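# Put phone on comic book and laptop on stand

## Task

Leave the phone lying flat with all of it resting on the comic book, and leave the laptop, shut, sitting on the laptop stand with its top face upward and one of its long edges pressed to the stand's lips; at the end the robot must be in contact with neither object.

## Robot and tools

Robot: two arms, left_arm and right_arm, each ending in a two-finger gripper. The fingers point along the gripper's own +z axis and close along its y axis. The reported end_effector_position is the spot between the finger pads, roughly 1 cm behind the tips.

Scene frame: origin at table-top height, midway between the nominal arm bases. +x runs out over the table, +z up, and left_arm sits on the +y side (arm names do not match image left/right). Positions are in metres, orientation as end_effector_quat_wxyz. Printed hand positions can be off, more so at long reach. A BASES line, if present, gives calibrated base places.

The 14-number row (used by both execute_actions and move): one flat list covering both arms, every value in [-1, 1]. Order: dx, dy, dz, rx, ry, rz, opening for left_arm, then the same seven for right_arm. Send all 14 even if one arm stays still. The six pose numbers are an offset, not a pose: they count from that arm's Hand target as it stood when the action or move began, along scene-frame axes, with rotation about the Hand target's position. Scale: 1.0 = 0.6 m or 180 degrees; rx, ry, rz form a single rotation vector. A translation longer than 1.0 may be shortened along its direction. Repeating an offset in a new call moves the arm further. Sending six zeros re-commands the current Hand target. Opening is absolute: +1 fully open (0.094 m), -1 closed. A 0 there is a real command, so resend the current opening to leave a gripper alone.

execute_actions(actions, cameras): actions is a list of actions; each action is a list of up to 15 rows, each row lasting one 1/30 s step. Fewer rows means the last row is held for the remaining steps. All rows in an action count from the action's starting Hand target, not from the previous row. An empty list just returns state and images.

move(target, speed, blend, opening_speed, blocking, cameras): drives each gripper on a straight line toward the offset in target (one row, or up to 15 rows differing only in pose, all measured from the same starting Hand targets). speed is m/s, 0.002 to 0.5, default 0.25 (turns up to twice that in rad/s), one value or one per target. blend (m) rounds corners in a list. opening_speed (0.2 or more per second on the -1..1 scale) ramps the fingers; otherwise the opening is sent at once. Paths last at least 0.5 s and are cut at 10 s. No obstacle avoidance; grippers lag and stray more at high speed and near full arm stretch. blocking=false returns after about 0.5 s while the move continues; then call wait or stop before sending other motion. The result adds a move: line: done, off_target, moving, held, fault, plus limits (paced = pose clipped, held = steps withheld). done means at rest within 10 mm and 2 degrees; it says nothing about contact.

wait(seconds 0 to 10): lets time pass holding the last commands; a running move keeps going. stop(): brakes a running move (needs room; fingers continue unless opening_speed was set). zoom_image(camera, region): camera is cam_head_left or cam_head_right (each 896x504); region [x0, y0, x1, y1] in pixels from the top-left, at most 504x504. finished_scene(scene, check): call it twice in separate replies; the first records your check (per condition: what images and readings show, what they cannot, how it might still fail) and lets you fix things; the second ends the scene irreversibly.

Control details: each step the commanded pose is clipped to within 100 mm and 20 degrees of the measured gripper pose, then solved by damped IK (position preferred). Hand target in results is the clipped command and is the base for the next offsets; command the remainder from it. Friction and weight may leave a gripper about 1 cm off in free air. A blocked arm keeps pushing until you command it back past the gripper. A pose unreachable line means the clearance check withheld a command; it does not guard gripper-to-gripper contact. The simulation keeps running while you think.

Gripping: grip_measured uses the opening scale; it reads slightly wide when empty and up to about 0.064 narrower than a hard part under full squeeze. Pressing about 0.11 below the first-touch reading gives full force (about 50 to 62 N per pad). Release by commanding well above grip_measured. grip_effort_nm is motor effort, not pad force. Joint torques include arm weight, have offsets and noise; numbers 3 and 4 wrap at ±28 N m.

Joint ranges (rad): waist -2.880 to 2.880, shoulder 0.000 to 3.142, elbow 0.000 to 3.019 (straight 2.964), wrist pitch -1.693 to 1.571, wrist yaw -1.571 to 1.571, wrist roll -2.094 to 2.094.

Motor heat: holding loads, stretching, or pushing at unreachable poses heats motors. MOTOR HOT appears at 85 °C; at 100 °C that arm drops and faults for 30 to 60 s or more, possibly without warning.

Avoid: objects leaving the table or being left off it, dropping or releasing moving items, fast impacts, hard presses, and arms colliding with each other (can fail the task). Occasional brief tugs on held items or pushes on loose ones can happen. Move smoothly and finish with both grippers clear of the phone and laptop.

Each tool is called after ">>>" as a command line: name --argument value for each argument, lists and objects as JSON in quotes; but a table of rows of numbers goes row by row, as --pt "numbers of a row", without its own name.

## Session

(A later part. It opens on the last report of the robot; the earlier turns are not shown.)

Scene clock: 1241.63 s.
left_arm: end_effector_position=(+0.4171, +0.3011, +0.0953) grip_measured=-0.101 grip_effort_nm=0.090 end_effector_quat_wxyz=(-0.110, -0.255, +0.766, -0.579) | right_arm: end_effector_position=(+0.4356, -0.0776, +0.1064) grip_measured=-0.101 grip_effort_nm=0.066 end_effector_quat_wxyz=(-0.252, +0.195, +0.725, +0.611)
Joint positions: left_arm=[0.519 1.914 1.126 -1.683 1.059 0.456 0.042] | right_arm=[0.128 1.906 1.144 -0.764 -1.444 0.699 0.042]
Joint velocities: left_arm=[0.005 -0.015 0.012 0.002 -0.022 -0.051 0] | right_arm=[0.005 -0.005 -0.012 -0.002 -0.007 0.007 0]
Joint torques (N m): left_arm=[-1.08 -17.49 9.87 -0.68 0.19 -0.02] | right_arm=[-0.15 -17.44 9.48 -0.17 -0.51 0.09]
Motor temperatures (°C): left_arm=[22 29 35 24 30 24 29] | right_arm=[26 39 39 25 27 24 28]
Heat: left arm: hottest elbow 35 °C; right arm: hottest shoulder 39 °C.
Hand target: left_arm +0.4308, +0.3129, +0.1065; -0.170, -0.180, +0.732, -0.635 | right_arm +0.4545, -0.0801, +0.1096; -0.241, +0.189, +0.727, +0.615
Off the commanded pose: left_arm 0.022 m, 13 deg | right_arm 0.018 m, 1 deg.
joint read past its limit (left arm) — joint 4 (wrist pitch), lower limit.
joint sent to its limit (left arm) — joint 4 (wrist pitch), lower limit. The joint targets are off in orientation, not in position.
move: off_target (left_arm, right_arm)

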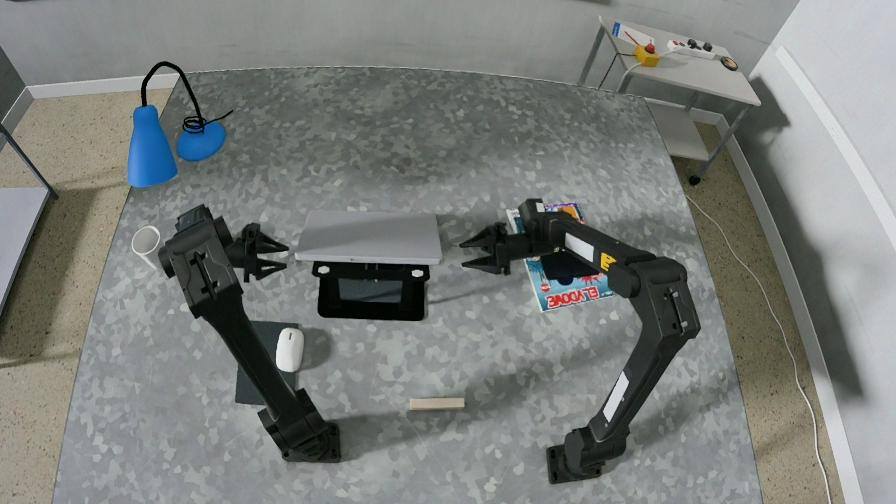

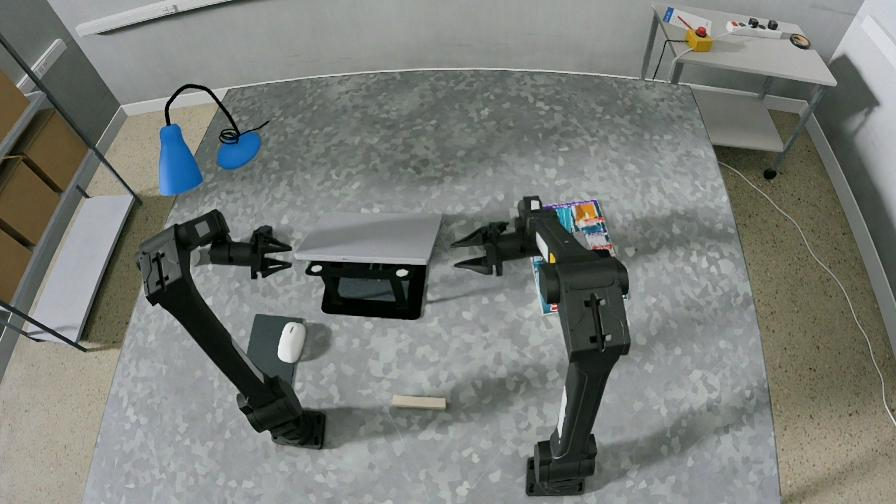

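>>> move --pt "0 0.05 0.1 0 0 0 -0.1 0 0 0.2 0 0 0 -0.1" --pt "-0.25 0.05 0.2 0 0 0 -0.1 -0.3 -0.05 0.25 0 0 0 -0.1" --speed 0.15 --blend 0.03

>>> zoom_image --camera "cam_head_left" --region '[260, 170, 480, 310]'

>>> zoom_image --camera "cam_head_right" --region '[500, 170, 680, 310]'

>>> zoom_image --camera "cam_head_left" --region '[480, 180, 680, 320]'

Scene clock: 1271.30 s.
left_arm: end_effector_position=(+0.2859, +0.3425, +0.2235) grip_measured=-0.101 grip_effort_nm=0.090 end_effector_quat_wxyz=(+0.069, -0.351, +0.817, -0.453) | right_arm: end_effector_position=(+0.2788, -0.1026, +0.2654) grip_measured=-0.101 grip_effort_nm=0.066 end_effector_quat_wxyz=(-0.242, +0.184, +0.728, +0.615)
Joint positions: left_arm=[0.857 1.207 0.893 -1.683 0.879 0.278 0.042] | right_arm=[0.117 1.293 0.884 -1.195 -1.444 0.589 0.042]
Joint velocities: left_arm=[0.015 -0.024 0.002 0.007 0.022 -0.066 0] | right_arm=[-0.015 -0.005 -0.007 -0.007 -0.022 0.037 0]
Joint torques (N m): left_arm=[-0.5 -9.7 8.42 -0.38 0.3 0.03] | right_arm=[-0.38 -10.99 6.98 -0.24 -0.52 0]
Motor temperatures (°C): left_arm=[22 29 35 24 29 24 28] | right_arm=[26 39 39 25 27 24 27]
Heat: left arm: hottest elbow 35 °C; right arm: hottest shoulder 39 °C.
Hand target: left_arm +0.2808, +0.3441, +0.2244; -0.048, -0.272, +0.787, -0.552 | right_arm +0.2779, -0.1072, +0.2637; -0.240, +0.190, +0.727, +0.615
Off the commanded pose: left_arm 0.006 m, 41 deg; orientation clipped | right_arm 0.010 m, 1 deg.
joint read past its limit (left arm) — joint 4 (wrist pitch), lower limit.
joint sent to its limit (left arm) — joint 4 (wrist pitch), lower limit. The joint targets are off in orientation, not in position.
move: off_target (left_arm); limits=paced

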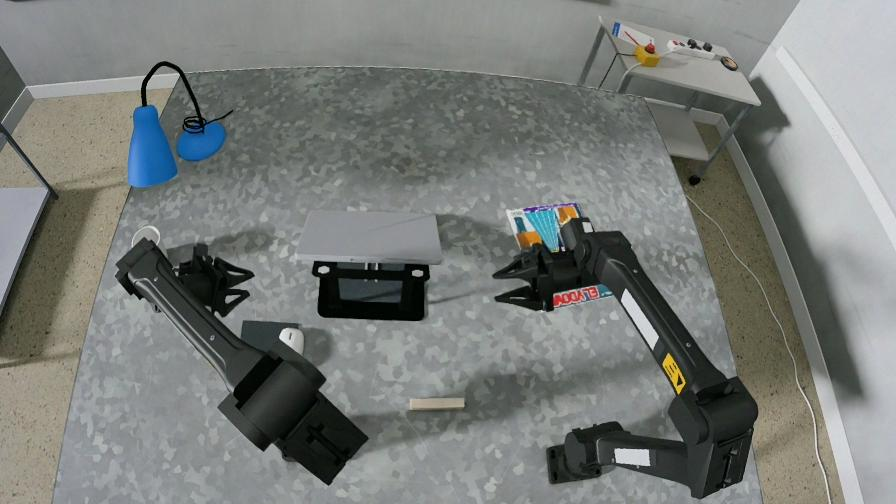

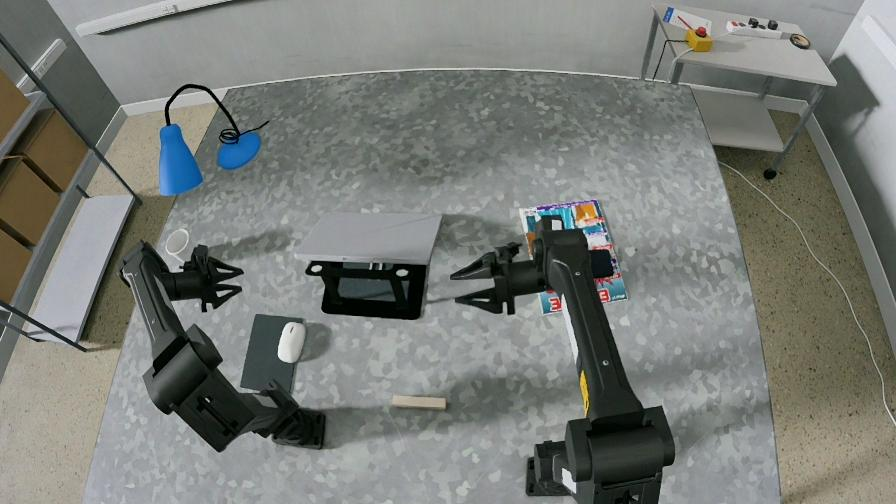

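Scaled by 2.291.

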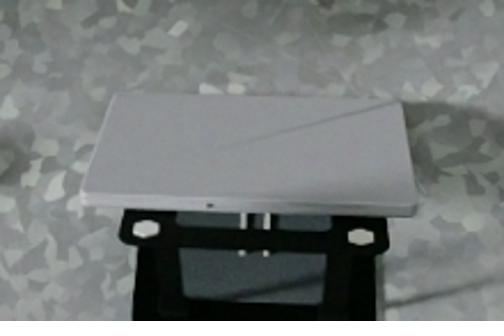

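Scaled by 2.800.

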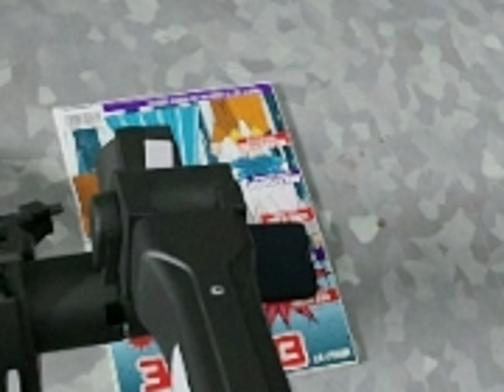

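Scaled by 2.520.

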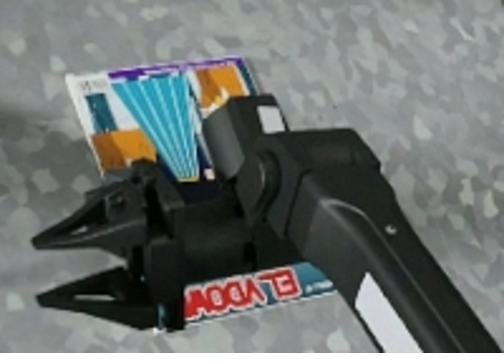

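>>> move --target '[0, 0, 0, 0, 0, 0, -0.1, -0.25, 0.08, 0.05, 0, 0, 0, -0.1]' --speed 0.15

>>> zoom_image --camera "cam_head_left" --region '[480, 180, 680, 320]'

>>> zoom_image --camera "cam_head_right" --region '[480, 180, 680, 320]'

Scene clock: 1276.97 s.
left_arm: end_effector_position=(+0.2859, +0.3425, +0.2235) grip_measured=-0.101 grip_effort_nm=0.085 end_effector_quat_wxyz=(+0.068, -0.351, +0.817, -0.453) | right_arm: end_effector_position=(+0.1313, -0.0593, +0.2980) grip_measured=-0.101 grip_effort_nm=0.061 end_effector_quat_wxyz=(-0.243, +0.192, +0.730, +0.609)
Joint positions: left_arm=[0.857 1.207 0.893 -1.683 0.879 0.277 0.042] | right_arm=[0.43 0.621 0.483 -0.294 -1.229 1.797 0.042]
Joint velocities: left_arm=[-0.005 -0.005 -0.012 -0.002 -0.066 -0.037 0] | right_arm=[0.015 -0.015 -0.002 -0.017 -0.022 0.007 0]
Joint torques (N m): left_arm=[-0.5 -9.52 8.06 -0.38 0.29 0.02] | right_arm=[1.44 -3.19 8.24 1.77 -0.14 0.19]
Motor temperatures (°C): left_arm=[22 29 35 24 29 24 28] | right_arm=[26 38 39 25 27 24 27]
Heat: left arm: hottest elbow 35 °C; right arm: hottest elbow 39 °C.
Hand target: left_arm +0.2808, +0.3441, +0.2244; -0.048, -0.272, +0.787, -0.552 | right_arm +0.1258, -0.0584, +0.2956; -0.244, +0.186, +0.730, +0.610
Off the commanded pose: left_arm 0.005 m, 20 deg | right_arm 0.006 m, 1 deg.
joint read past its limit (left arm) — joint 4 (wrist pitch), lower limit.
joint sent to its limit (left arm) — joint 4 (wrist pitch), lower limit. The joint targets are off in orientation, not in position.
move: off_target (left_arm)

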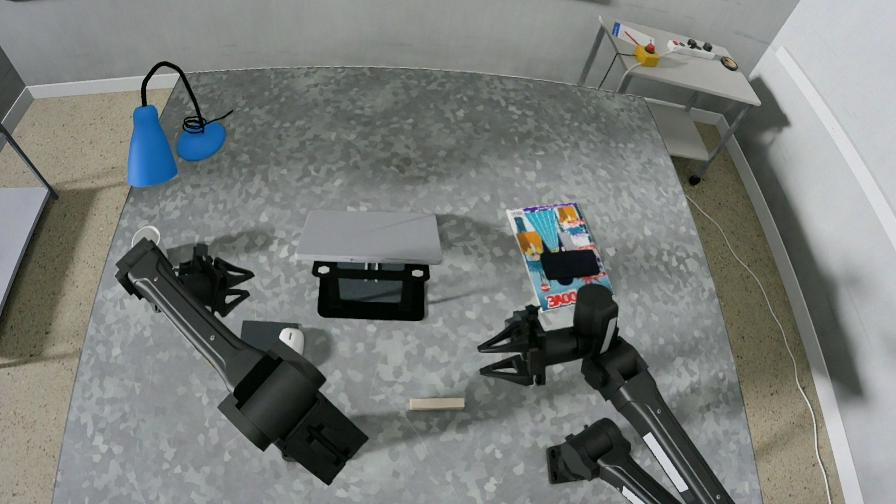

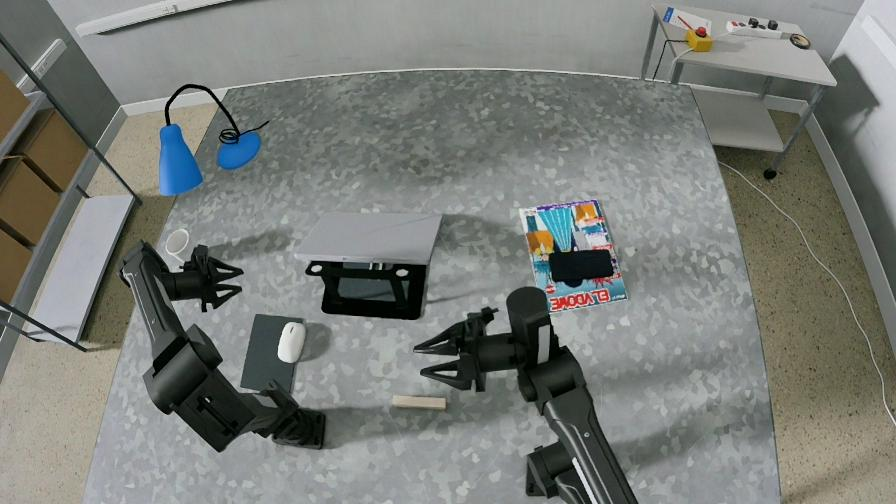

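Scaled by 2.520.

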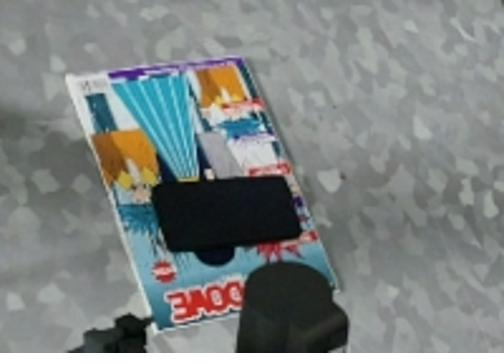

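Scaled by 2.520.

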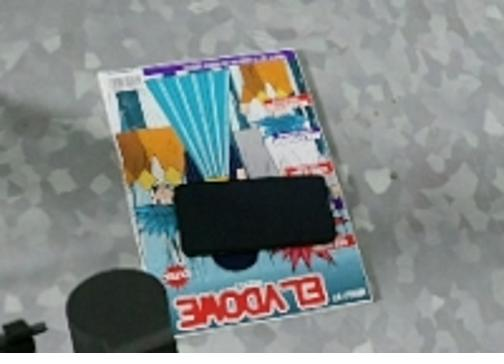

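>>> finished_scene --scene 1 --check "Phone: both cams show it flat, margins to comic edges all around (short ends ~7-10 px zoomed). Laptop: on release slid down the sloped plate and stopped parallel to the lips, top surface row matches lip-base + thickness; lips hidden just behind far edge. Lid face up. Grippers are >10 cm away from both. Pictures can't show the exact contact at lips; could be a few mm gap, but sliding stopping and self-aligning implies contact."

This call ended nothing. Check each condition that your pictures could not show: look closer or test it, and mend what is not met. Then call finished_scene again.

>>> finished_scene --scene 1 --check "Phone flat and wholly inside comic in both cameras. Laptop at rest after free sliding down-slope until stopped parallel to the lips; top face up; computed far bottom edge row coincides with lip base within ~1 px. Arms are retracted, touching neither."

The scene is finished: the task was done.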